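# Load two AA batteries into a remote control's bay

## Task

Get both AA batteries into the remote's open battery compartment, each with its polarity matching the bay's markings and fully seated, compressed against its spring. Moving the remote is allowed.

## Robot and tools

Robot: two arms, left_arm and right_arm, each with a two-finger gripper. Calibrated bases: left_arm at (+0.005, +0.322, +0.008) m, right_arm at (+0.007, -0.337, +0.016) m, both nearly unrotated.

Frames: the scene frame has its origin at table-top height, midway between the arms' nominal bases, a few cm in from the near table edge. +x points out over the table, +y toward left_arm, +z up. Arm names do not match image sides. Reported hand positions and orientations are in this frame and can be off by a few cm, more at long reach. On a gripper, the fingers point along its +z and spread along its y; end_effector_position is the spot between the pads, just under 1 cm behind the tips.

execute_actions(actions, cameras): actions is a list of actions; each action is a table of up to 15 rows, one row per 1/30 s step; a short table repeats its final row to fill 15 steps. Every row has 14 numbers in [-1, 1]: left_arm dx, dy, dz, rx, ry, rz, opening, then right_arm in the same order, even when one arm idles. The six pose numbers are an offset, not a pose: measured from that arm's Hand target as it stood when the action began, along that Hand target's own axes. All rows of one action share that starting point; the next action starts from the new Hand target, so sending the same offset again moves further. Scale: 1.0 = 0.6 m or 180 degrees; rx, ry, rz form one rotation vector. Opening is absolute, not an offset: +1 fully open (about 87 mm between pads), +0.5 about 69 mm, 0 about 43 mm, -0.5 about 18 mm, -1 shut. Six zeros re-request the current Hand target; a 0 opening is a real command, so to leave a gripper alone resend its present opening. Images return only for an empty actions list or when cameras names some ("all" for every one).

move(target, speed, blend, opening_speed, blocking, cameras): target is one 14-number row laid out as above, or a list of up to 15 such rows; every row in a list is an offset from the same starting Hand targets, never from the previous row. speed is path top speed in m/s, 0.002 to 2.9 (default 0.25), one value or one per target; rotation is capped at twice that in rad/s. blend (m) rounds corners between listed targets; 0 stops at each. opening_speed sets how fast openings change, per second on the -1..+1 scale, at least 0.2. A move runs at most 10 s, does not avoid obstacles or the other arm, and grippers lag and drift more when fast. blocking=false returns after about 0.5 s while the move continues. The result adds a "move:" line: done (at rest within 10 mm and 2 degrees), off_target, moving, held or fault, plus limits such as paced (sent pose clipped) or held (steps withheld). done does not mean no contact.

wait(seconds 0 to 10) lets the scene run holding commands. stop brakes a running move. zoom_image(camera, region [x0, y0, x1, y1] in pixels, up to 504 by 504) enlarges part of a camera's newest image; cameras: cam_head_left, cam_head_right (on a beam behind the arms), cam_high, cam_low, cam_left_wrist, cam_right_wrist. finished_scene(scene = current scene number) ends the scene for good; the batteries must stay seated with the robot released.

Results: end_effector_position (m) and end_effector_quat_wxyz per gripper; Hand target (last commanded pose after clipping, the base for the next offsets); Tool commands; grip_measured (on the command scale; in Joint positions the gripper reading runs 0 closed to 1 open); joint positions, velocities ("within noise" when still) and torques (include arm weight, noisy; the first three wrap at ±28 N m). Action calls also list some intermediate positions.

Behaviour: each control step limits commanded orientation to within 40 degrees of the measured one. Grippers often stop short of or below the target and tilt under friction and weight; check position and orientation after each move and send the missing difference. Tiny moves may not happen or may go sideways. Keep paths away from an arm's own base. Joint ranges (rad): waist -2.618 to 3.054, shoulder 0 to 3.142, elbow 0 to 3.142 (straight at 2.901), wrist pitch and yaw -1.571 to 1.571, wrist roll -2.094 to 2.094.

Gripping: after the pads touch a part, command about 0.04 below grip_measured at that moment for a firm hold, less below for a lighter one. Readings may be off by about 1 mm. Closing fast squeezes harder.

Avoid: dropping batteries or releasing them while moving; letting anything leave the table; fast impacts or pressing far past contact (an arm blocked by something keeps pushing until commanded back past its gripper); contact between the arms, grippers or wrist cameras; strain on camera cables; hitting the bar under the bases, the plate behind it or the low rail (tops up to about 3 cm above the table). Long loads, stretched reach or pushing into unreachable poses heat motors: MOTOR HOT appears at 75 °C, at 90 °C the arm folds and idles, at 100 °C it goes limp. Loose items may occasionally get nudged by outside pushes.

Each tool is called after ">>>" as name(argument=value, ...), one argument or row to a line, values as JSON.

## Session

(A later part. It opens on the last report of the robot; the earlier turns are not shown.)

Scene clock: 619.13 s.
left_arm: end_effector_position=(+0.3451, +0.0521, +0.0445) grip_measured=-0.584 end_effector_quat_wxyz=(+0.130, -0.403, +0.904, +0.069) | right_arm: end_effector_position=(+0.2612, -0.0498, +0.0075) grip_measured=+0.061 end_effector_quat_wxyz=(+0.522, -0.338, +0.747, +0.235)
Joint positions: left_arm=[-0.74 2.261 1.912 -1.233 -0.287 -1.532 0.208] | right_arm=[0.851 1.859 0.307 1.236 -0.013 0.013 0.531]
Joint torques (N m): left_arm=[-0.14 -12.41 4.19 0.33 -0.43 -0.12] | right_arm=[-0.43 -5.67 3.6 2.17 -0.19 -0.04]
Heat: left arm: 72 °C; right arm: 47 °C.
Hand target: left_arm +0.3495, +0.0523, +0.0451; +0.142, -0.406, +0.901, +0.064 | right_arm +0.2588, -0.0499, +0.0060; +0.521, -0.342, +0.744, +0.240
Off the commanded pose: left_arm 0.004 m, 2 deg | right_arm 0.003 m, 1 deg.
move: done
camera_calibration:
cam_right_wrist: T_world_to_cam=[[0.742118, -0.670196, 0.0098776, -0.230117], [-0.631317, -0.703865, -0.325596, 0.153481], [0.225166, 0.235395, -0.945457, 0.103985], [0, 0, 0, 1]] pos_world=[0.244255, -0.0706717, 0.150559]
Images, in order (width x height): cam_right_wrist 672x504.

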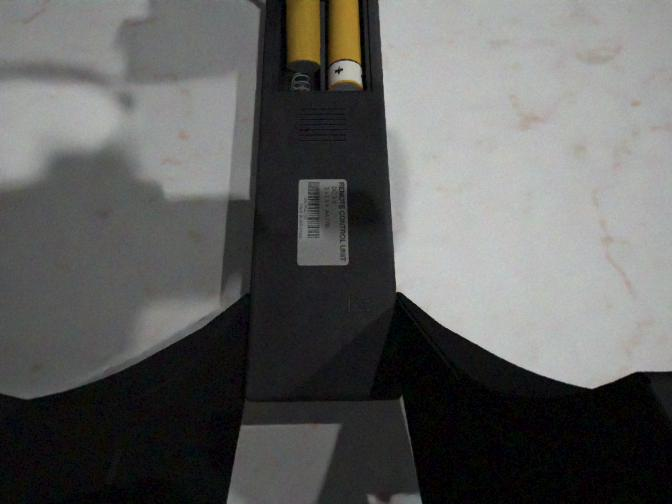

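>>> move(
  target=[0.019, 0.0002, -0.0061, 0, 0, 0, -0.66, 0, 0, 0, 0, 0, 0, -0.08],
  speed=0.06,
  cameras=["cam_right_wrist", "cam_left_wrist"],
)

>>> zoom_image(
  camera="cam_right_wrist",
  region=[255, 0, 395, 100],
)

>>> zoom_image(
  camera="cam_left_wrist",
  region=[270, 220, 440, 400],
)

Scene clock: 621.03 s.
left_arm: end_effector_position=(+0.3409, +0.0459, +0.0445) grip_measured=-0.584 end_effector_quat_wxyz=(+0.135, -0.401, +0.903, +0.069) | right_arm: end_effector_position=(+0.2612, -0.0498, +0.0075) grip_measured=+0.061 end_effector_quat_wxyz=(+0.522, -0.338, +0.747, +0.235)
Joint positions: left_arm=[-0.761 2.261 1.912 -1.233 -0.297 -1.551 0.208] | right_arm=[0.851 1.859 0.307 1.236 -0.013 0.013 0.531]
Joint torques (N m): left_arm=[-0.65 -12.38 4.57 0.25 -0.44 -0.23] | right_arm=[-0.44 -5.67 3.63 2.16 -0.19 -0.04]
Heat: left arm: 72 °C; right arm: 47 °C.
Hand target: left_arm +0.3415, +0.0434, +0.0451; +0.142, -0.406, +0.900, +0.064 | right_arm +0.2588, -0.0499, +0.0060; +0.521, -0.342, +0.744, +0.240
Off the commanded pose: left_arm 0.003 m, 1 deg | right_arm 0.003 m, 1 deg.
move: done
camera_calibration:
cam_left_wrist: T_world_to_cam=[[0.747178, -0.66402, -0.0283354, -0.222538], [-0.549211, -0.640877, 0.536325, 0.21635], [-0.37429, -0.385168, -0.843536, 0.328822], [0, 0, 0, 1]] pos_world=[0.408172, 0.117536, 0.155034]
cam_right_wrist: T_world_to_cam=[[0.742118, -0.670196, 0.0098776, -0.230117], [-0.631317, -0.703865, -0.325596, 0.153481], [0.225166, 0.235395, -0.945457, 0.103985], [0, 0, 0, 1]] pos_world=[0.244255, -0.0706717, 0.150559]
Images, in order (width x height): cam_left_wrist 672x504, cam_right_wrist 672x504.

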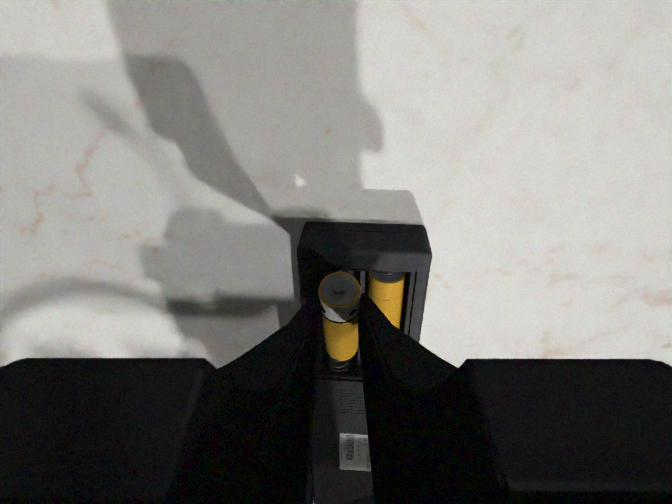

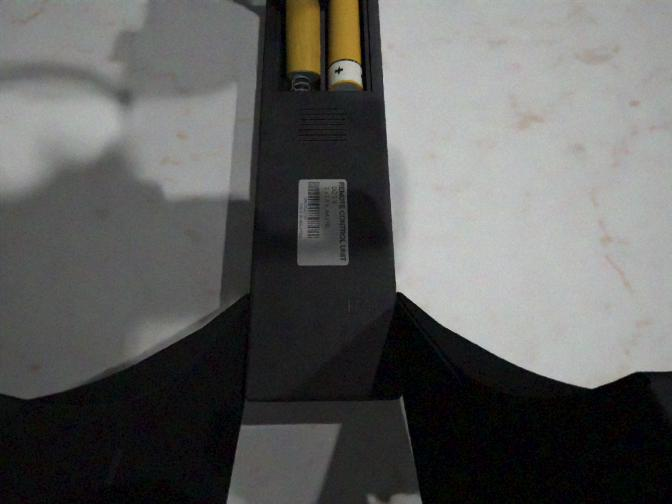

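Scaled by 3.600 from the camera's 672x504 image, which has a finer 960x720 frame.

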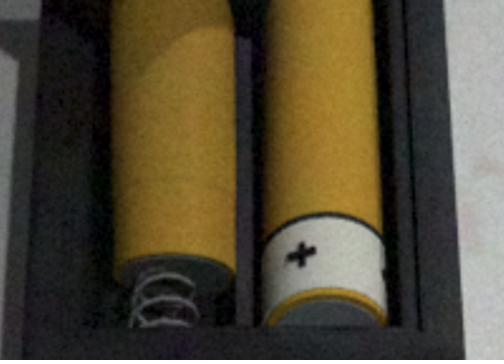

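Scaled by 2.800 from the camera's 672x504 image, which has a finer 960x720 frame.

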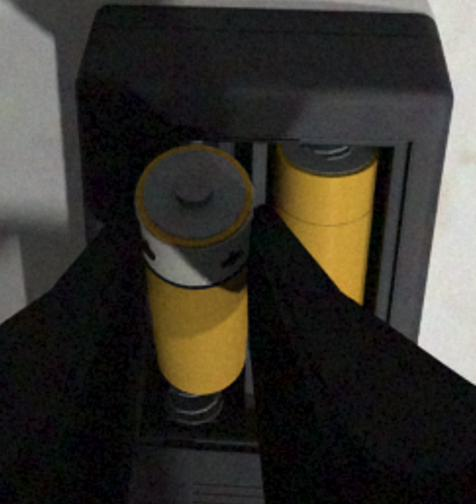

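>>> move(
  target=[
    [-0.0122, 0.0, 0.011, 0, 0, 0, -0.66, 0, 0, 0, 0, 0, 0, -0.08],
    [-0.0122, 0.0, 0.011, 0, 0, 0, -0.5, 0, 0, 0, 0, 0, 0, -0.08],
  ],
  speed=0.06,
  opening_speed=0.8,
  cameras=["cam_right_wrist", "cam_left_wrist"],
)

>>> zoom_image(
  camera="cam_left_wrist",
  region=[270, 220, 440, 400],
)

Scene clock: 626.70 s.
left_arm: end_effector_position=(+0.3439, +0.0479, +0.0422) grip_measured=-0.500 end_effector_quat_wxyz=(+0.137, -0.404, +0.902, +0.067) | right_arm: end_effector_position=(+0.2612, -0.0498, +0.0075) grip_measured=+0.061 end_effector_quat_wxyz=(+0.522, -0.338, +0.747, +0.235)
Joint positions: left_arm=[-0.754 2.261 1.903 -1.219 -0.299 -1.55 0.25] | right_arm=[0.851 1.859 0.307 1.236 -0.013 0.013 0.531]
Joint torques (N m): left_arm=[0.49 -12.3 3.96 0.32 -0.35 -0.01] | right_arm=[-0.42 -5.65 3.62 2.16 -0.19 -0.03]
Heat: left arm: 72 °C; right arm: 47 °C.
Hand target: left_arm +0.3475, +0.0502, +0.0410; +0.142, -0.406, +0.900, +0.064 | right_arm +0.2588, -0.0499, +0.0060; +0.521, -0.342, +0.744, +0.240
Off the commanded pose: left_arm 0.004 m, 1 deg | right_arm 0.003 m, 1 deg.
move: done
camera_calibration:
cam_left_wrist: T_world_to_cam=[[0.751564, -0.659253, -0.0231723, -0.225499], [-0.547692, -0.64319, 0.535109, 0.220078], [-0.367676, -0.389477, -0.844465, 0.326751], [0, 0, 0, 1]] pos_world=[0.410151, 0.120153, 0.152939]
cam_right_wrist: T_world_to_cam=[[0.742118, -0.670196, 0.0098776, -0.230117], [-0.631317, -0.703865, -0.325596, 0.153481], [0.225166, 0.235395, -0.945457, 0.103985], [0, 0, 0, 1]] pos_world=[0.244255, -0.0706717, 0.150559]
Images, in order (width x height): cam_left_wrist 672x504, cam_right_wrist 672x504.

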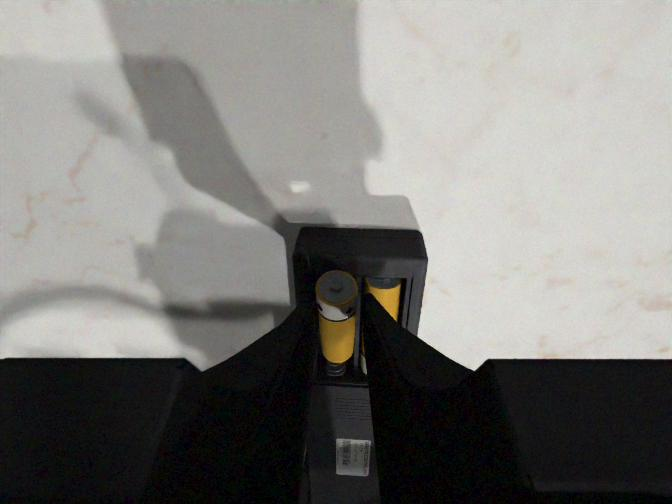

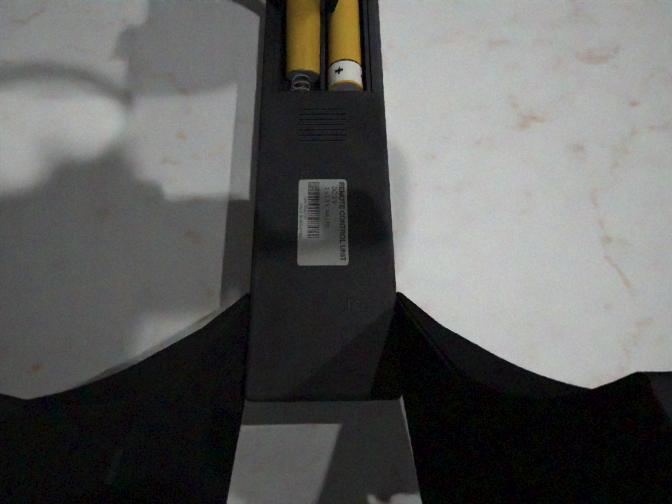

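Scaled by 2.800 from the camera's 672x504 image, which has a finer 960x720 frame.

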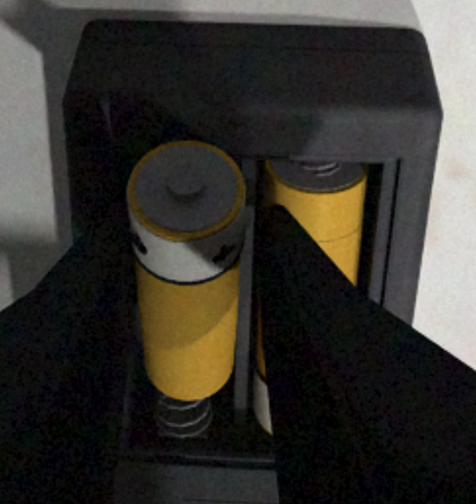

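>>> move(
  target=[-0.006, 0.002, -0.02, 0, 0, 0, -0.5, 0, 0, 0, 0, 0, 0, -0.08],
  speed=0.06,
  cameras=[],
)

Scene clock: 628.87 s.
left_arm: end_effector_position=(+0.3437, +0.0481, +0.0422) grip_measured=-0.500 end_effector_quat_wxyz=(+0.137, -0.404, +0.902, +0.068) | right_arm: end_effector_position=(+0.2612, -0.0498, +0.0075) grip_measured=+0.061 end_effector_quat_wxyz=(+0.522, -0.338, +0.747, +0.235)
Joint positions: left_arm=[-0.754 2.261 1.903 -1.22 -0.299 -1.55 0.25] | right_arm=[0.851 1.859 0.307 1.236 -0.013 0.013 0.531]
Joint torques (N m): left_arm=[0.39 -13.16 6.6 -0.05 -0.38 -0.06] | right_arm=[-0.42 -5.65 3.63 2.17 -0.19 -0.04]
Heat: left arm: 72 °C; right arm: 47 °C.
Hand target: left_arm +0.3464, +0.0508, +0.0536; +0.142, -0.406, +0.900, +0.064 | right_arm +0.2588, -0.0499, +0.0060; +0.521, -0.342, +0.744, +0.240
Off the commanded pose: left_arm 0.012 m, 1 deg | right_arm 0.003 m, 1 deg.
move: off_target (left_arm)
No camera images: "cameras" was empty.

>>> move(
  target=[-0.0015, 0.0, -0.005, 0, 0, 0, -0.5, 0, 0, 0, 0, 0, 0, -0.08],
  speed=0.06,
  cameras=[],
)

Scene clock: 629.87 s.
left_arm: end_effector_position=(+0.3423, +0.0493, +0.0425) grip_measured=-0.500 end_effector_quat_wxyz=(+0.135, -0.404, +0.902, +0.071) | right_arm: end_effector_position=(+0.2612, -0.0498, +0.0075) grip_measured=+0.061 end_effector_quat_wxyz=(+0.522, -0.338, +0.747, +0.235)
Joint positions: left_arm=[-0.754 2.261 1.904 -1.229 -0.299 -1.55 0.25] | right_arm=[0.851 1.859 0.307 1.236 -0.013 0.013 0.531]
Joint torques (N m): left_arm=[0.31 -13.44 7.58 -0.12 -0.36 -0.06] | right_arm=[-0.43 -5.67 3.6 2.16 -0.19 -0.04]
Heat: left arm: 72 °C; right arm: 47 °C.
Hand target: left_arm +0.3463, +0.0508, +0.0567; +0.142, -0.406, +0.900, +0.064 | right_arm +0.2588, -0.0499, +0.0060; +0.521, -0.342, +0.744, +0.240
Off the commanded pose: left_arm 0.015 m, 1 deg | right_arm 0.003 m, 1 deg.
move: off_target (left_arm)
No camera images: "cameras" was empty.

>>> move(
  target=[-0.002, -0.003, -0.007, 0, 0, 0, -0.5, 0, 0, 0, 0, 0, 0, -0.08],
  speed=0.06,
  cameras=[],
)

Scene clock: 631.13 s.
left_arm: end_effector_position=(+0.3419, +0.0495, +0.0496) grip_measured=-0.500 end_effector_quat_wxyz=(+0.134, -0.404, +0.902, +0.073) | right_arm: end_effector_position=(+0.2612, -0.0498, +0.0075) grip_measured=+0.061 end_effector_quat_wxyz=(+0.522, -0.338, +0.747, +0.235)
Joint positions: left_arm=[-0.754 2.261 1.932 -1.261 -0.299 -1.55 0.25] | right_arm=[0.851 1.859 0.307 1.236 -0.013 0.013 0.531]
Joint torques (N m): left_arm=[0.55 -12.83 7.51 -0.05 -0.34 -0.06] | right_arm=[-0.42 -5.65 3.62 2.16 -0.19 -0.04]
Heat: left arm: 72 °C; right arm: 47 °C.
Hand target: left_arm +0.3476, +0.0495, +0.0610; +0.142, -0.406, +0.900, +0.064 | right_arm +0.2588, -0.0499, +0.0060; +0.521, -0.342, +0.744, +0.240
Off the commanded pose: left_arm 0.013 m, 1 deg | right_arm 0.003 m, 1 deg.
move: off_target (left_arm)
No camera images: "cameras" was empty.

>>> move(
  target=[0.008, 0.003, 0.022, 0, 0, 0, -0.5, 0, 0, 0, 0, 0, 0, -0.08],
  speed=0.06,
  cameras=[],
)

Scene clock: 633.80 s.
left_arm: end_effector_position=(+0.3426, +0.0490, +0.0438) grip_measured=-0.500 end_effector_quat_wxyz=(+0.135, -0.404, +0.902, +0.071) | right_arm: end_effector_position=(+0.2612, -0.0498, +0.0075) grip_measured=+0.061 end_effector_quat_wxyz=(+0.522, -0.338, +0.747, +0.235)
Joint positions: left_arm=[-0.754 2.261 1.909 -1.233 -0.299 -1.55 0.25] | right_arm=[0.851 1.859 0.307 1.236 -0.013 0.013 0.531]
Joint torques (N m): left_arm=[0.28 -13.03 4.37 0.25 -0.31 -0.06] | right_arm=[-0.4 -5.65 3.62 2.17 -0.19 -0.03]
Heat: left arm: 73 °C; right arm: 47 °C.
Hand target: left_arm +0.3459, +0.0503, +0.0470; +0.142, -0.406, +0.900, +0.064 | right_arm +0.2588, -0.0499, +0.0060; +0.521, -0.342, +0.744, +0.240
Off the commanded pose: left_arm 0.005 m, 1 deg | right_arm 0.003 m, 1 deg.
move: done
No camera images: "cameras" was empty.

>>> move(
  target=[
    [-0.008, -0.003, -0.026, 0, 0, 0, -0.5, 0, 0, 0, 0, 0, 0, -0.08],
    [-0.001, 0.0, -0.003, 0, 0, 0, -0.5, 0, 0, 0, 0, 0, 0, -0.08],
  ],
  speed=0.06,
  cameras=["cam_left_wrist"],
)

Scene clock: 637.53 s.
left_arm: end_effector_position=(+0.3425, +0.0491, +0.0453) grip_measured=-0.500 end_effector_quat_wxyz=(+0.135, -0.404, +0.902, +0.071) | right_arm: end_effector_position=(+0.2612, -0.0498, +0.0075) grip_measured=+0.061 end_effector_quat_wxyz=(+0.522, -0.338, +0.747, +0.235)
Joint positions: left_arm=[-0.754 2.261 1.915 -1.24 -0.299 -1.55 0.25] | right_arm=[0.851 1.859 0.307 1.236 -0.013 0.013 0.531]
Joint torques (N m): left_arm=[0.29 -13.16 4.33 0.25 -0.35 -0.03] | right_arm=[-0.4 -5.67 3.62 2.16 -0.19 -0.04]
Heat: left arm: 73 °C; right arm: 47 °C.
Hand target: left_arm +0.3459, +0.0503, +0.0489; +0.142, -0.406, +0.900, +0.064 | right_arm +0.2588, -0.0499, +0.0060; +0.521, -0.342, +0.744, +0.240
Off the commanded pose: left_arm 0.005 m, 1 deg | right_arm 0.003 m, 1 deg.
move: done
camera_calibration:
cam_left_wrist: T_world_to_cam=[[0.751431, -0.659059, -0.031499, -0.223256], [-0.544237, -0.646092, 0.535136, 0.217408], [-0.373038, -0.384975, -0.844178, 0.330989], [0, 0, 0, 1]] pos_world=[0.409554, 0.120749, 0.156039]
Images, in order (width x height): cam_left_wrist 672x504.

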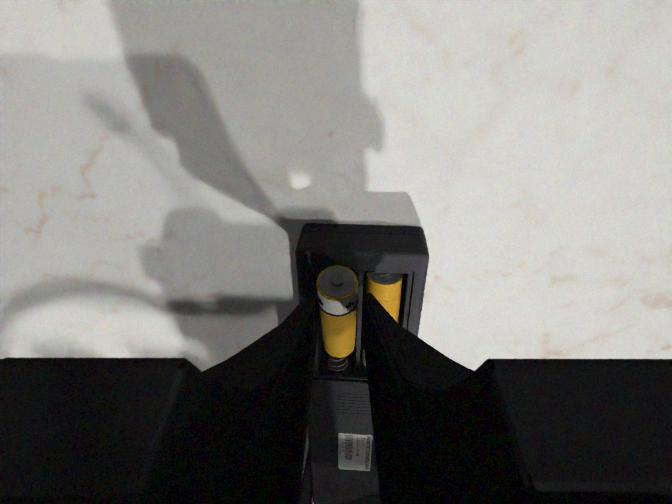

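>>> move(
  target=[0, 0, 0, 0, 0, 0, -0.66, 0, 0, 0, 0, 0, 0, -0.08],
  speed=0.06,
  opening_speed=0.8,
  cameras=["cam_left_wrist"],
)

>>> zoom_image(
  camera="cam_left_wrist",
  region=[270, 220, 440, 400],
)

Scene clock: 638.50 s.
left_arm: end_effector_position=(+0.3426, +0.0490, +0.0453) grip_measured=-0.595 end_effector_quat_wxyz=(+0.135, -0.404, +0.902, +0.071) | right_arm: end_effector_position=(+0.2612, -0.0498, +0.0075) grip_measured=+0.061 end_effector_quat_wxyz=(+0.522, -0.338, +0.747, +0.235)
Joint positions: left_arm=[-0.754 2.261 1.915 -1.239 -0.299 -1.55 0.202] | right_arm=[0.851 1.859 0.307 1.236 -0.013 0.013 0.531]
Joint torques (N m): left_arm=[0.42 -13.24 4.48 0.24 -0.33 -0.08] | right_arm=[-0.4 -5.67 3.62 2.16 -0.19 -0.04]
Heat: left arm: 73 °C; right arm: 47 °C.
Hand target: left_arm +0.3459, +0.0503, +0.0489; +0.142, -0.406, +0.900, +0.064 | right_arm +0.2588, -0.0499, +0.0060; +0.521, -0.342, +0.744, +0.240
Off the commanded pose: left_arm 0.005 m, 1 deg | right_arm 0.003 m, 1 deg.
move: done
camera_calibration:
cam_left_wrist: T_world_to_cam=[[0.751458, -0.659043, -0.0311851, -0.223384], [-0.544337, -0.64599, 0.535159, 0.217368], [-0.372838, -0.385174, -0.844176, 0.330893], [0, 0, 0, 1]] pos_world=[0.409554, 0.120649, 0.156039]
Images, in order (width x height): cam_left_wrist 672x504.

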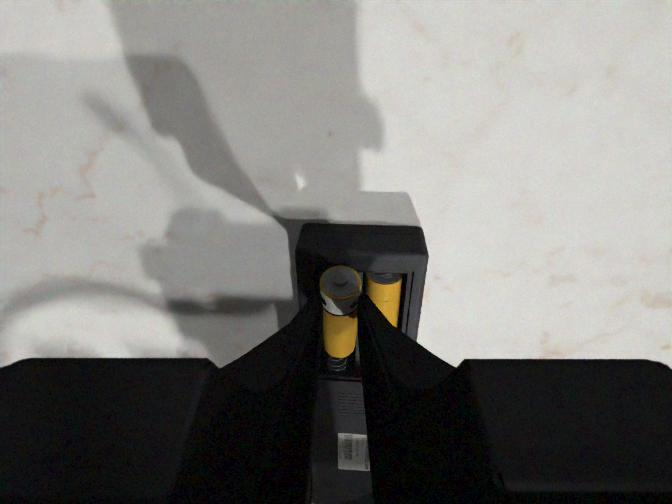

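Scaled by 2.800 from the camera's 672x504 image, which has a finer 960x720 frame.

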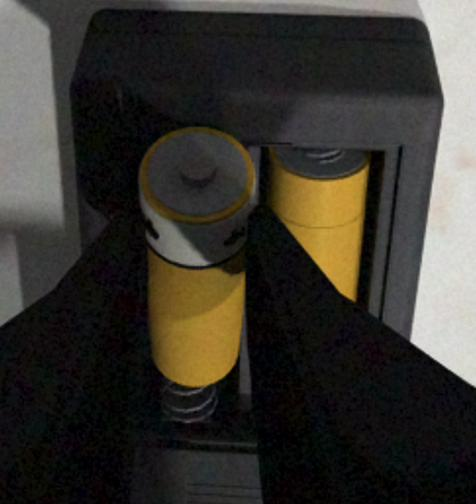

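>>> move(
  target=[0.0222, 0.0002, -0.0072, 0, 0, 0, -0.66, 0, 0, 0, 0, 0, 0, -0.08],
  speed=0.06,
  cameras=["cam_right_wrist", "cam_left_wrist"],
)

>>> zoom_image(
  camera="cam_right_wrist",
  region=[255, 0, 395, 100],
)

>>> zoom_image(
  camera="cam_left_wrist",
  region=[270, 220, 440, 400],
)

Scene clock: 640.13 s.
left_arm: end_effector_position=(+0.3399, +0.0457, +0.0455) grip_measured=-0.595 end_effector_quat_wxyz=(+0.142, -0.404, +0.901, +0.073) | right_arm: end_effector_position=(+0.2612, -0.0498, +0.0075) grip_measured=+0.061 end_effector_quat_wxyz=(+0.522, -0.338, +0.747, +0.235)
Joint positions: left_arm=[-0.769 2.261 1.915 -1.242 -0.313 -1.567 0.202] | right_arm=[0.851 1.859 0.307 1.236 -0.013 0.013 0.531]
Joint torques (N m): left_arm=[-1.01 -13.07 4.89 0.17 -0.21 -0.26] | right_arm=[-0.43 -5.67 3.63 2.17 -0.19 -0.03]
Heat: left arm: 73 °C; right arm: 47 °C.
Hand target: left_arm +0.3364, +0.0398, +0.0489; +0.142, -0.406, +0.901, +0.064 | right_arm +0.2588, -0.0499, +0.0060; +0.521, -0.342, +0.744, +0.240
Off the commanded pose: left_arm 0.008 m, 1 deg | right_arm 0.003 m, 1 deg.
move: done
camera_calibration:
cam_left_wrist: T_world_to_cam=[[0.752125, -0.658376, -0.029132, -0.223907], [-0.549853, -0.651288, 0.522958, 0.216405], [-0.363277, -0.377312, -0.85186, 0.325506], [0, 0, 0, 1]] pos_world=[0.405645, 0.116344, 0.157592]
cam_right_wrist: T_world_to_cam=[[0.742118, -0.670196, 0.0098776, -0.230117], [-0.631317, -0.703865, -0.325596, 0.153481], [0.225166, 0.235395, -0.945457, 0.103985], [0, 0, 0, 1]] pos_world=[0.244255, -0.0706717, 0.150559]
Images, in order (width x height): cam_left_wrist 672x504, cam_right_wrist 672x504.

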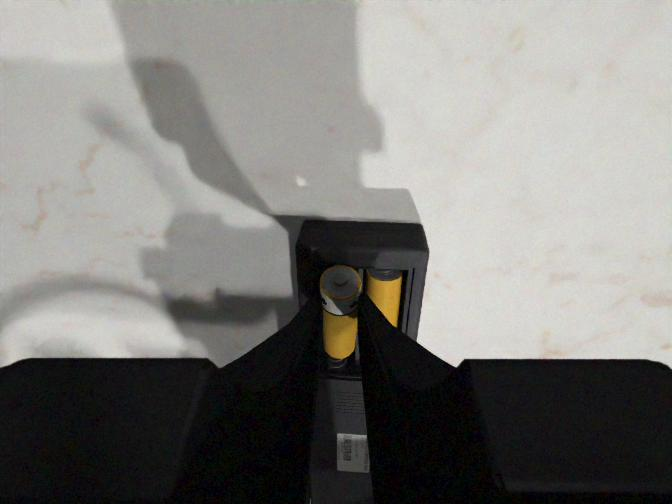

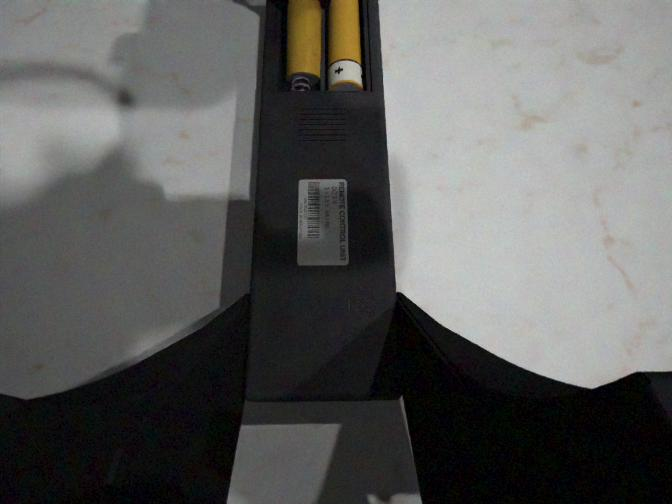

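Scaled by 3.600 from the camera's 672x504 image, which has a finer 960x720 frame.

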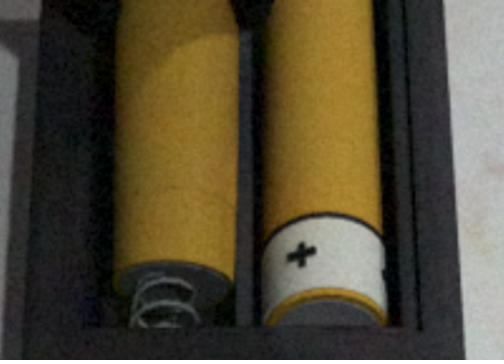

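Scaled by 2.800 from the camera's 672x504 image, which has a finer 960x720 frame.

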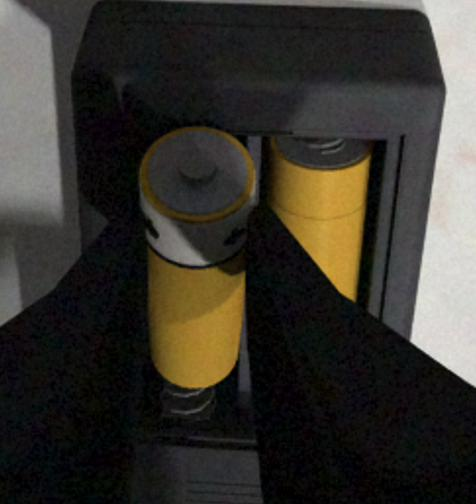

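>>> move(
  target=[0.0065, 0.0, 0.0039, 0, 0.028, 0, -0.66, 0, 0, 0, 0, 0, 0, -0.08],
  speed=0.06,
  cameras=["cam_right_wrist", "cam_left_wrist"],
)

>>> zoom_image(
  camera="cam_right_wrist",
  region=[255, 0, 395, 100],
)

>>> zoom_image(
  camera="cam_left_wrist",
  region=[270, 220, 440, 400],
)

Scene clock: 642.20 s.
left_arm: end_effector_position=(+0.3394, +0.0459, +0.0445) grip_measured=-0.595 end_effector_quat_wxyz=(+0.121, -0.409, +0.902, +0.066) | right_arm: end_effector_position=(+0.2612, -0.0498, +0.0075) grip_measured=+0.061 end_effector_quat_wxyz=(+0.522, -0.338, +0.747, +0.235)
Joint positions: left_arm=[-0.751 2.261 1.913 -1.24 -0.269 -1.558 0.202] | right_arm=[0.851 1.859 0.307 1.236 -0.013 0.013 0.531]
Joint torques (N m): left_arm=[-0.13 -13.01 3.89 0.36 0.21 -0.02] | right_arm=[-0.43 -5.65 3.6 2.17 -0.19 -0.04]
Heat: left arm: 73 °C; right arm: 47 °C.
Hand target: left_arm +0.3345, +0.0376, +0.0455; +0.102, -0.409, +0.906, +0.046 | right_arm +0.2588, -0.0499, +0.0060; +0.521, -0.342, +0.744, +0.240
Off the commanded pose: left_arm 0.010 m, 3 deg | right_arm 0.003 m, 1 deg.
move: off_target (left_arm)
camera_calibration:
cam_left_wrist: T_world_to_cam=[[0.757158, -0.652476, -0.0314295, -0.225269], [-0.527275, -0.638856, 0.560218, 0.206862], [-0.385608, -0.407602, -0.827748, 0.332463], [0, 0, 0, 1]] pos_world=[0.407838, 0.120685, 0.152228]
cam_right_wrist: T_world_to_cam=[[0.742118, -0.670196, 0.0098776, -0.230117], [-0.631317, -0.703865, -0.325596, 0.153481], [0.225166, 0.235395, -0.945457, 0.103985], [0, 0, 0, 1]] pos_world=[0.244255, -0.0706717, 0.150559]
Images, in order (width x height): cam_left_wrist 672x504, cam_right_wrist 672x504.

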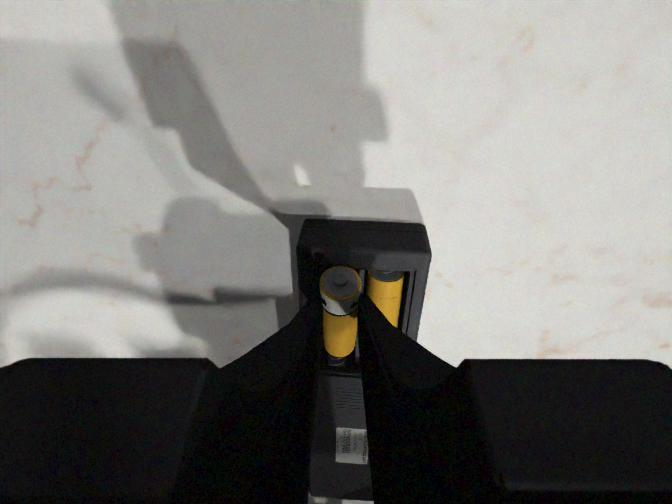

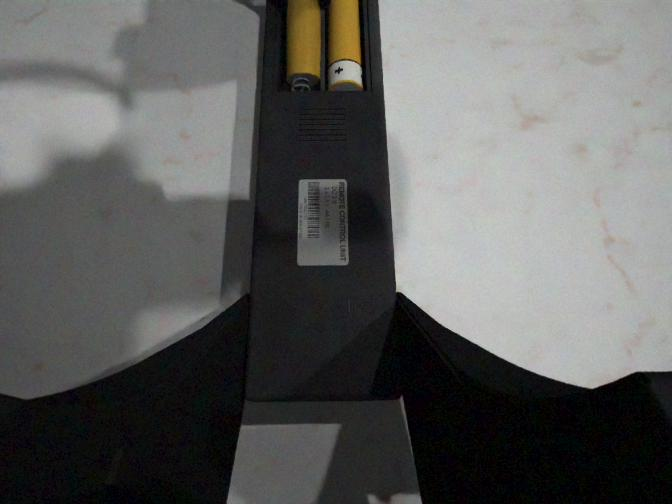

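Scaled by 3.600 from the camera's 672x504 image, which has a finer 960x720 frame.

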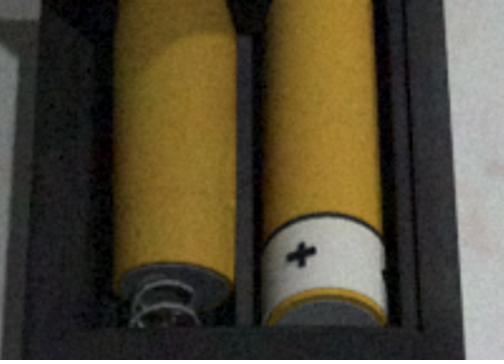

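Scaled by 2.800 from the camera's 672x504 image, which has a finer 960x720 frame.

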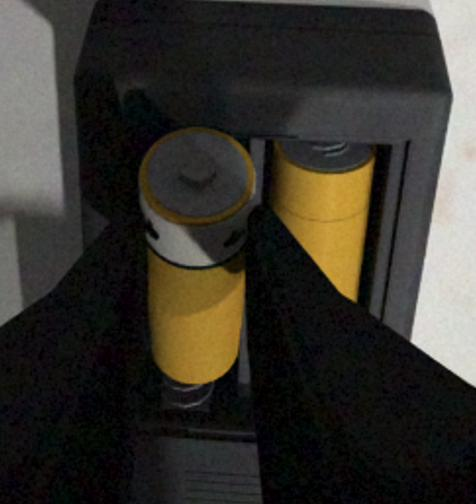

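>>> move(
  target=[0.008, 0.0, 0.008, 0, 0.012, 0, -0.66, 0, 0, 0, 0, 0, 0, -0.08],
  speed=0.06,
  cameras=["cam_right_wrist", "cam_left_wrist"],
)

>>> zoom_image(
  camera="cam_right_wrist",
  region=[255, 0, 395, 100],
)

>>> zoom_image(
  camera="cam_left_wrist",
  region=[270, 220, 440, 400],
)

Scene clock: 643.47 s.
left_arm: end_effector_position=(+0.3389, +0.0456, +0.0433) grip_measured=-0.595 end_effector_quat_wxyz=(+0.110, -0.409, +0.904, +0.061) | right_arm: end_effector_position=(+0.2612, -0.0498, +0.0075) grip_measured=+0.061 end_effector_quat_wxyz=(+0.522, -0.338, +0.747, +0.235)
Joint positions: left_arm=[-0.742 2.261 1.908 -1.234 -0.243 -1.548 0.202] | right_arm=[0.851 1.859 0.307 1.236 -0.013 0.013 0.531]
Joint torques (N m): left_arm=[-0.35 -12.49 3 0.48 0.28 0.01] | right_arm=[-0.42 -5.65 3.62 2.16 -0.19 -0.04]
Heat: left arm: 73 °C; right arm: 47 °C.
Hand target: left_arm +0.3321, +0.0348, +0.0397; +0.085, -0.409, +0.908, +0.039 | right_arm +0.2588, -0.0499, +0.0060; +0.521, -0.342, +0.744, +0.240
Off the commanded pose: left_arm 0.013 m, 4 deg | right_arm 0.003 m, 1 deg.
move: off_target (left_arm)
camera_calibration:
cam_left_wrist: T_world_to_cam=[[0.756539, -0.653161, -0.032096, -0.224831], [-0.517631, -0.628107, 0.580981, 0.202484], [-0.399634, -0.422921, -0.813284, 0.335909], [0, 0, 0, 1]] pos_world=[0.409147, 0.122394, 0.148334]
cam_right_wrist: T_world_to_cam=[[0.742118, -0.670196, 0.0098776, -0.230117], [-0.631317, -0.703865, -0.325596, 0.153481], [0.225166, 0.235395, -0.945457, 0.103985], [0, 0, 0, 1]] pos_world=[0.244255, -0.0706717, 0.150559]
Images, in order (width x height): cam_left_wrist 672x504, cam_right_wrist 672x504.

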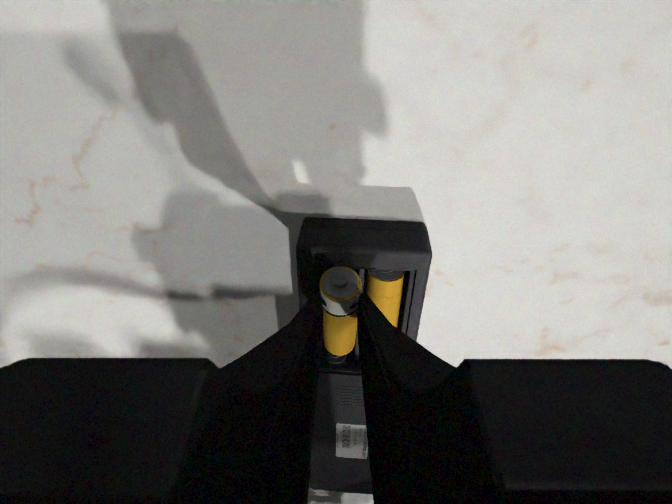

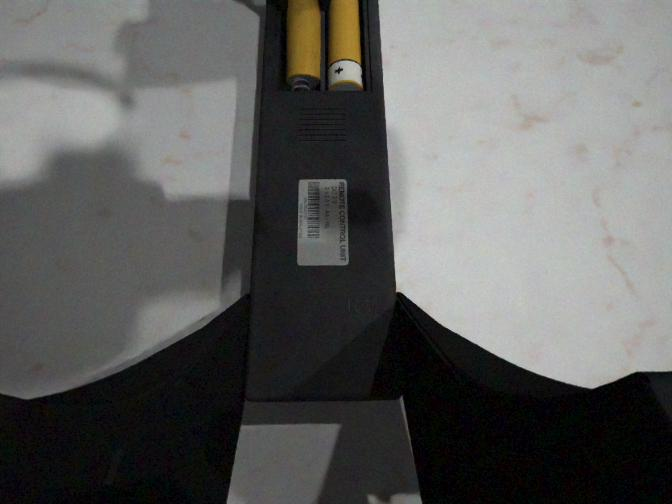

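Scaled by 3.600 from the camera's 672x504 image, which has a finer 960x720 frame.

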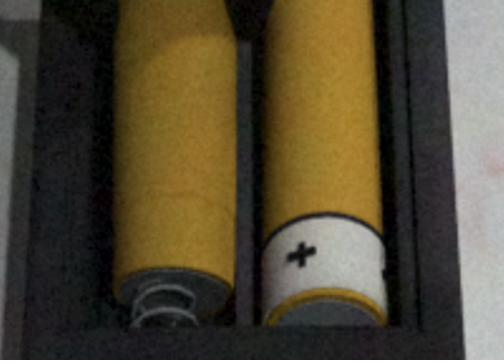

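Scaled by 2.800 from the camera's 672x504 image, which has a finer 960x720 frame.

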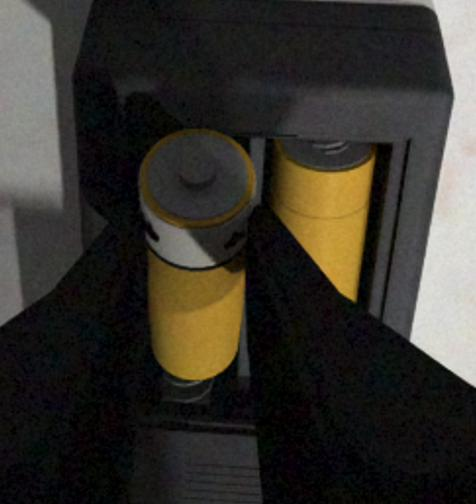

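>>> move(
  target=[0.004, 0.0, 0.010, 0, 0.028, 0, -0.66, 0, 0, 0, 0, 0, 0, -0.08],
  speed=0.06,
  cameras=["cam_right_wrist", "cam_left_wrist"],
)

>>> zoom_image(
  camera="cam_right_wrist",
  region=[255, 0, 395, 100],
)

>>> zoom_image(
  camera="cam_left_wrist",
  region=[270, 220, 440, 400],
)

Scene clock: 646.00 s.
left_arm: end_effector_position=(+0.3389, +0.0457, +0.0425) grip_measured=-0.595 end_effector_quat_wxyz=(+0.072, -0.412, +0.908, +0.039) | right_arm: end_effector_position=(+0.2612, -0.0498, +0.0075) grip_measured=+0.061 end_effector_quat_wxyz=(+0.522, -0.338, +0.747, +0.235)
Joint positions: left_arm=[-0.706 2.254 1.891 -1.212 -0.156 -1.511 0.202] | right_arm=[0.851 1.859 0.307 1.236 -0.013 0.013 0.531]
Joint torques (N m): left_arm=[-0.66 -11.14 2.37 0.55 0.41 -0.08] | right_arm=[-0.42 -5.65 3.62 2.16 -0.19 -0.03]
Heat: left arm: 74 °C; right arm: 47 °C.
Hand target: left_arm +0.3313, +0.0339, +0.0334; +0.045, -0.410, +0.911, +0.021 | right_arm +0.2588, -0.0499, +0.0060; +0.521, -0.342, +0.744, +0.240
Off the commanded pose: left_arm 0.017 m, 4 deg | right_arm 0.003 m, 1 deg.
move: off_target (left_arm)
camera_calibration:
cam_left_wrist: T_world_to_cam=[[0.755728, -0.65443, -0.0244111, -0.224729], [-0.485361, -0.584735, 0.650008, 0.187095], [-0.439659, -0.479381, -0.759535, 0.349167], [0, 0, 0, 1]] pos_world=[0.414158, 0.129715, 0.138106]
cam_right_wrist: T_world_to_cam=[[0.742118, -0.670196, 0.0098776, -0.230117], [-0.631317, -0.703865, -0.325596, 0.153481], [0.225166, 0.235395, -0.945457, 0.103985], [0, 0, 0, 1]] pos_world=[0.244255, -0.0706717, 0.150559]
Images, in order (width x height): cam_left_wrist 672x504, cam_right_wrist 672x504.

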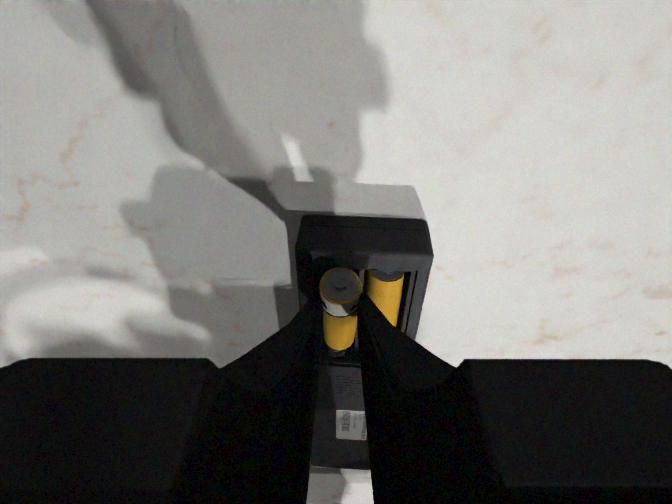

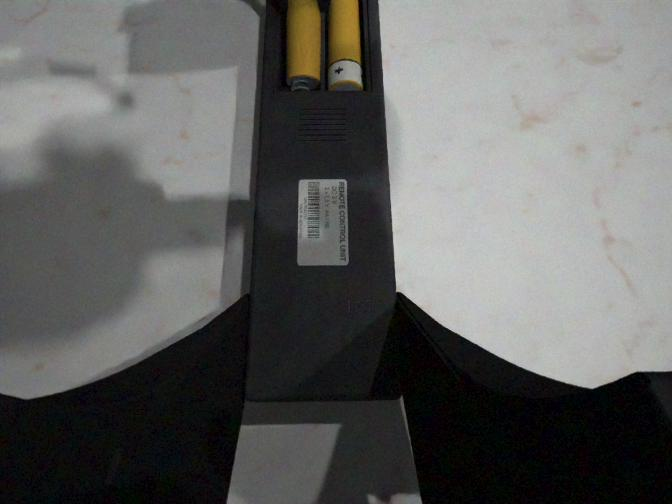

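Scaled by 3.600 from the camera's 672x504 image, which has a finer 960x720 frame.

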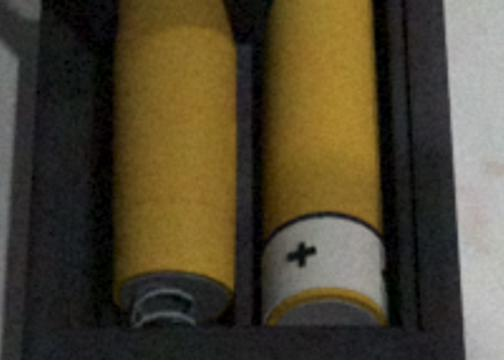

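Scaled by 2.800 from the camera's 672x504 image, which has a finer 960x720 frame.

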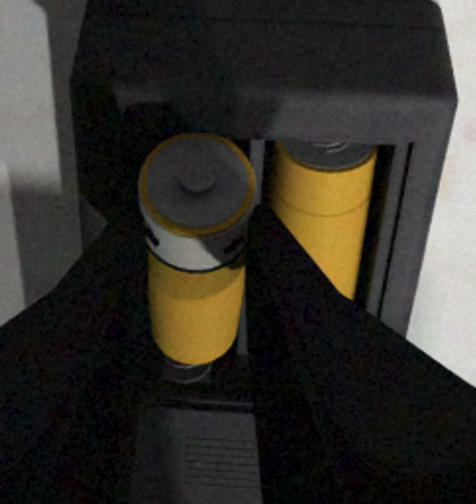

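>>> move(
  target=[
    [-0.0133, 0.0, 0.0013, 0, 0, 0, -0.66, 0, 0, 0, 0, 0, 0, -0.08],
    [-0.0133, 0.0, 0.0, 0, 0, 0, -0.45, 0, 0, 0, 0, 0, 0, -0.08],
  ],
  speed=0.05,
  opening_speed=0.8,
  cameras=["cam_right_wrist", "cam_left_wrist"],
)

>>> zoom_image(
  camera="cam_left_wrist",
  region=[270, 220, 440, 400],
)

Scene clock: 650.20 s.
left_arm: end_effector_position=(+0.3388, +0.0439, +0.0409) grip_measured=-0.451 end_effector_quat_wxyz=(+0.056, -0.411, +0.910, +0.027) | right_arm: end_effector_position=(+0.2612, -0.0498, +0.0075) grip_measured=+0.061 end_effector_quat_wxyz=(+0.522, -0.338, +0.747, +0.235)
Joint positions: left_arm=[-0.693 2.254 1.882 -1.196 -0.116 -1.494 0.275] | right_arm=[0.851 1.859 0.307 1.236 -0.013 0.013 0.531]
Joint torques (N m): left_arm=[0.03 -11.17 3.6 0.41 0.07 -0.04] | right_arm=[-0.43 -5.67 3.6 2.17 -0.19 -0.04]
Heat: left arm: 75 °C; right arm: 47 °C. Fold the left arm in close to its base, or ease its load, before you think long.
Hand target: left_arm +0.3366, +0.0398, +0.0343; +0.045, -0.411, +0.911, +0.021 | right_arm +0.2588, -0.0499, +0.0060; +0.521, -0.342, +0.744, +0.240
Off the commanded pose: left_arm 0.008 m, 1 deg | right_arm 0.003 m, 1 deg.
MOTOR HOT: joint 2 (shoulder) of the left arm reports 75 °C; the controller's stop level is 90 °C. To cool a motor, set the load down, stop pushing, or move to a pose that needs little force.
move: done; target 2's new opening was sent with left_arm's hand 0.011 m and 2 deg from that target
camera_calibration:
cam_left_wrist: T_world_to_cam=[[0.75261, -0.658247, -0.0170015, -0.225016], [-0.474252, -0.559788, 0.679501, 0.180955], [-0.456797, -0.503336, -0.733477, 0.352898], [0, 0, 0, 1]] pos_world=[0.41637, 0.130807, 0.132057]
cam_right_wrist: T_world_to_cam=[[0.742118, -0.670196, 0.0098776, -0.230117], [-0.631317, -0.703865, -0.325596, 0.153481], [0.225166, 0.235395, -0.945457, 0.103985], [0, 0, 0, 1]] pos_world=[0.244255, -0.0706717, 0.150559]
Images, in order (width x height): cam_left_wrist 672x504, cam_right_wrist 672x504.

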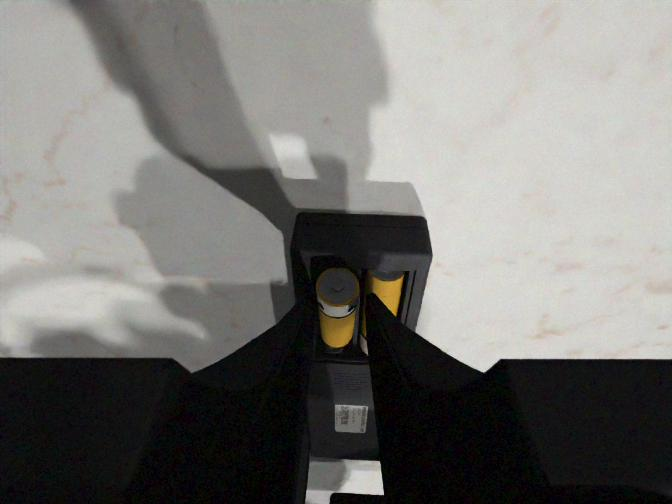

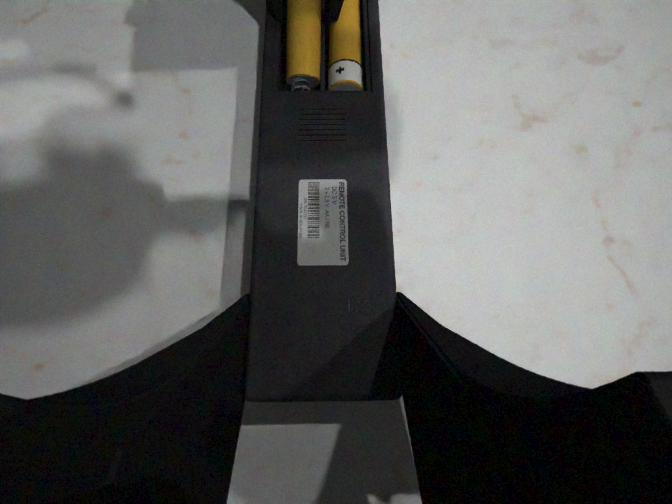

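Scaled by 2.800 from the camera's 672x504 image, which has a finer 960x720 frame.

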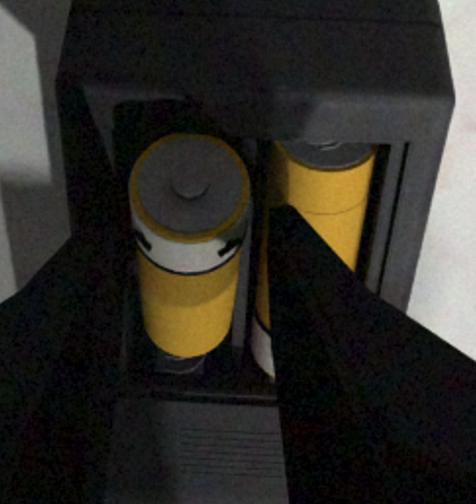

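>>> move(
  target=[
    [-0.0099, 0.0, -0.0996, 0, 0, 0, -0.45, 0, 0, 0, 0, 0, 0, -0.08],
    [-0.0317, 0.1966, -0.2236, 0.2883, -0.2562, 0.4137, -0.45, 0, 0, 0, 0, 0, 0, -0.08],
  ],
  speed=0.2,
  blend=[0.02, 0],
  cameras=["cam_right_wrist", "cam_left_wrist"],
)

>>> wait(
  seconds=10,
  cameras=[],
)

Scene clock: 656.97 s.
left_arm: end_effector_position=(+0.2519, +0.1227, +0.1672) grip_measured=-0.450 end_effector_quat_wxyz=(+0.492, +0.280, +0.807, -0.171) | right_arm: end_effector_position=(+0.2612, -0.0498, +0.0075) grip_measured=+0.061 end_effector_quat_wxyz=(+0.522, -0.338, +0.747, +0.235)
Joint positions: left_arm=[-0.722 0.938 0.633 -0.174 -0.001 -0.01 0.275] | right_arm=[0.851 1.859 0.307 1.236 -0.013 0.013 0.531]
Joint torques (N m): left_arm=[0.18 -3.19 5.75 2.16 0.11 0.07] | right_arm=[-0.42 -5.65 3.62 2.17 -0.19 -0.04]
Heat: left arm: 75 °C; right arm: 47 °C. Fold the left arm in close to its base, or ease its load, before you think long.
Hand target: left_arm +0.2520, +0.1221, +0.1697; +0.499, +0.283, +0.800, -0.177 | right_arm +0.2588, -0.0499, +0.0060; +0.521, -0.342, +0.744, +0.240
Off the commanded pose: left_arm 0.003 m, 1 deg | right_arm 0.003 m, 1 deg.
MOTOR HOT: still on. Joint 2 (shoulder) of the left arm reports 75 °C.
move: done
camera_calibration:
cam_left_wrist: T_world_to_cam=[[-0.609736, -0.792597, -0.00342561, 0.251778], [-0.772295, 0.595079, -0.222356, 0.182248], [0.178277, -0.132933, -0.97496, 0.280405], [0, 0, 0, 1]] pos_world=[0.244278, 0.128382, 0.31477]
cam_right_wrist: T_world_to_cam=[[0.742118, -0.670196, 0.0098776, -0.230117], [-0.631317, -0.703865, -0.325596, 0.153481], [0.225166, 0.235395, -0.945457, 0.103985], [0, 0, 0, 1]] pos_world=[0.244255, -0.0706717, 0.150559]
Images, in order (width x height): cam_left_wrist 672x504, cam_right_wrist 672x504.

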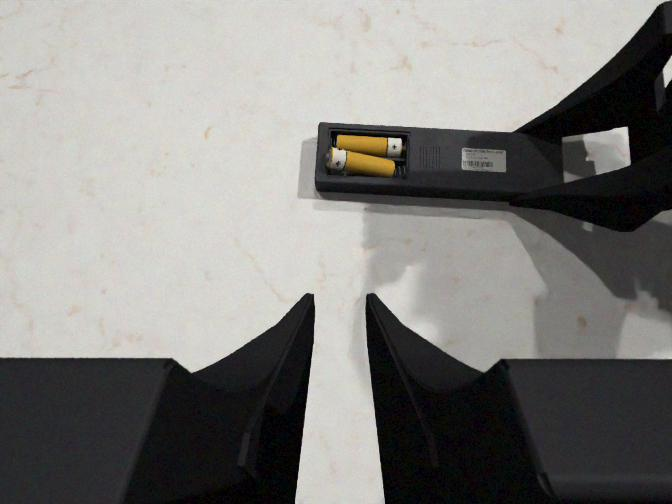

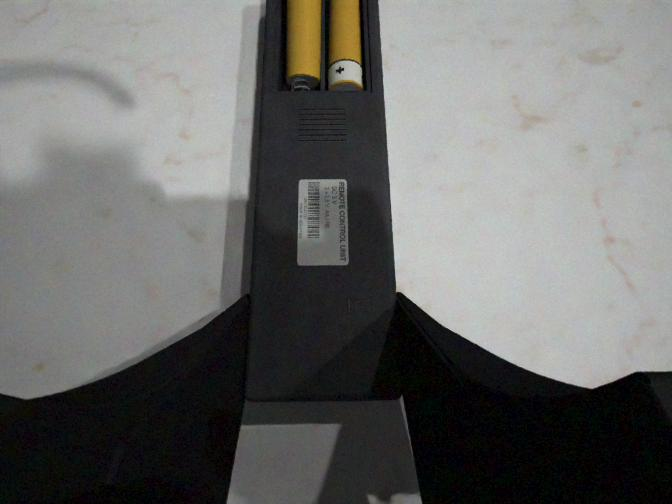

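Scene clock: 666.97 s.
left_arm: end_effector_position=(+0.2518, +0.1226, +0.1672) grip_measured=-0.450 end_effector_quat_wxyz=(+0.492, +0.280, +0.806, -0.171) | right_arm: end_effector_position=(+0.2612, -0.0498, +0.0075) grip_measured=+0.061 end_effector_quat_wxyz=(+0.522, -0.338, +0.747, +0.235)
Joint positions: left_arm=[-0.722 0.938 0.633 -0.174 0 -0.01 0.275] | right_arm=[0.851 1.859 0.307 1.236 -0.013 0.013 0.531]
Joint torques (N m): left_arm=[0.51 -3.32 5.33 2.1 0.08 0.07] | right_arm=[-0.42 -5.67 3.62 2.17 -0.19 -0.04]
Heat: left arm: 71 °C; right arm: 47 °C.
Hand target: left_arm +0.2519, +0.1221, +0.1696; +0.499, +0.283, +0.800, -0.177 | right_arm +0.2588, -0.0499, +0.0060; +0.521, -0.342, +0.744, +0.240
Tool commands: left_gripper/opening=-0.45 right_gripper/opening=-0.08
Off the commanded pose: left_arm 0.003 m, 1 deg | right_arm 0.003 m, 1 deg.
MOTOR HOT: cleared for the motors of the left arm.
wait: 10.00 s; at rest by 0.17 s
No camera images: "cameras" was empty.

>>> execute_actions(
  actions=[],
  cameras=["cam_left_wrist"],
)

>>> zoom_image(
  camera="cam_left_wrist",
  region=[300, 105, 430, 215],
)

Scene clock: 667.33 s.
left_arm: end_effector_position=(+0.2518, +0.1226, +0.1672) grip_measured=-0.450 end_effector_quat_wxyz=(+0.492, +0.280, +0.806, -0.171) | right_arm: end_effector_position=(+0.2612, -0.0498, +0.0075) grip_measured=+0.061 end_effector_quat_wxyz=(+0.522, -0.338, +0.747, +0.235)
Joint positions: left_arm=[-0.722 0.938 0.633 -0.174 0 -0.01 0.275] | right_arm=[0.851 1.859 0.307 1.236 -0.013 0.013 0.531]
Joint velocities: within noise
Joint torques (N m): left_arm=[0.35 -3.23 5.52 2.16 0.07 -0.01] | right_arm=[-0.42 -5.67 3.6 2.17 -0.19 -0.03]
Heat: left arm: 71 °C; right arm: 47 °C.
Hand target: left_arm +0.2519, +0.1221, +0.1696; +0.499, +0.283, +0.800, -0.177 | right_arm +0.2588, -0.0499, +0.0060; +0.521, -0.342, +0.744, +0.240
Tool commands: left_gripper/opening=-0.45 right_gripper/opening=-0.08
Off the commanded pose: left_arm 0.003 m, 1 deg | right_arm 0.003 m, 1 deg.
camera_calibration:
cam_left_wrist: T_world_to_cam=[[-0.610424, -0.792067, -0.00348539, 0.251755], [-0.771774, 0.595763, -0.22233, 0.182007], [0.178177, -0.133026, -0.974965, 0.280448], [0, 0, 0, 1]] pos_world=[0.244176, 0.12828, 0.31477]
Images, in order (width x height): cam_left_wrist 672x504.

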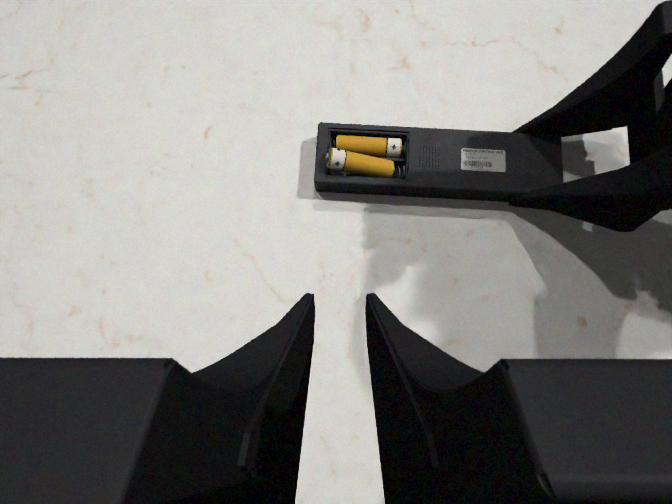

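Scaled by 3.877 from the camera's 672x504 image, which has a finer 960x720 frame.

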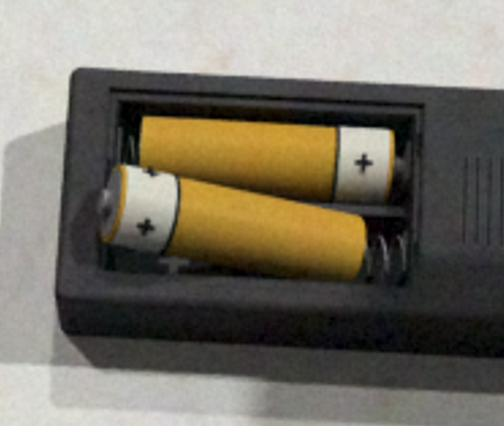

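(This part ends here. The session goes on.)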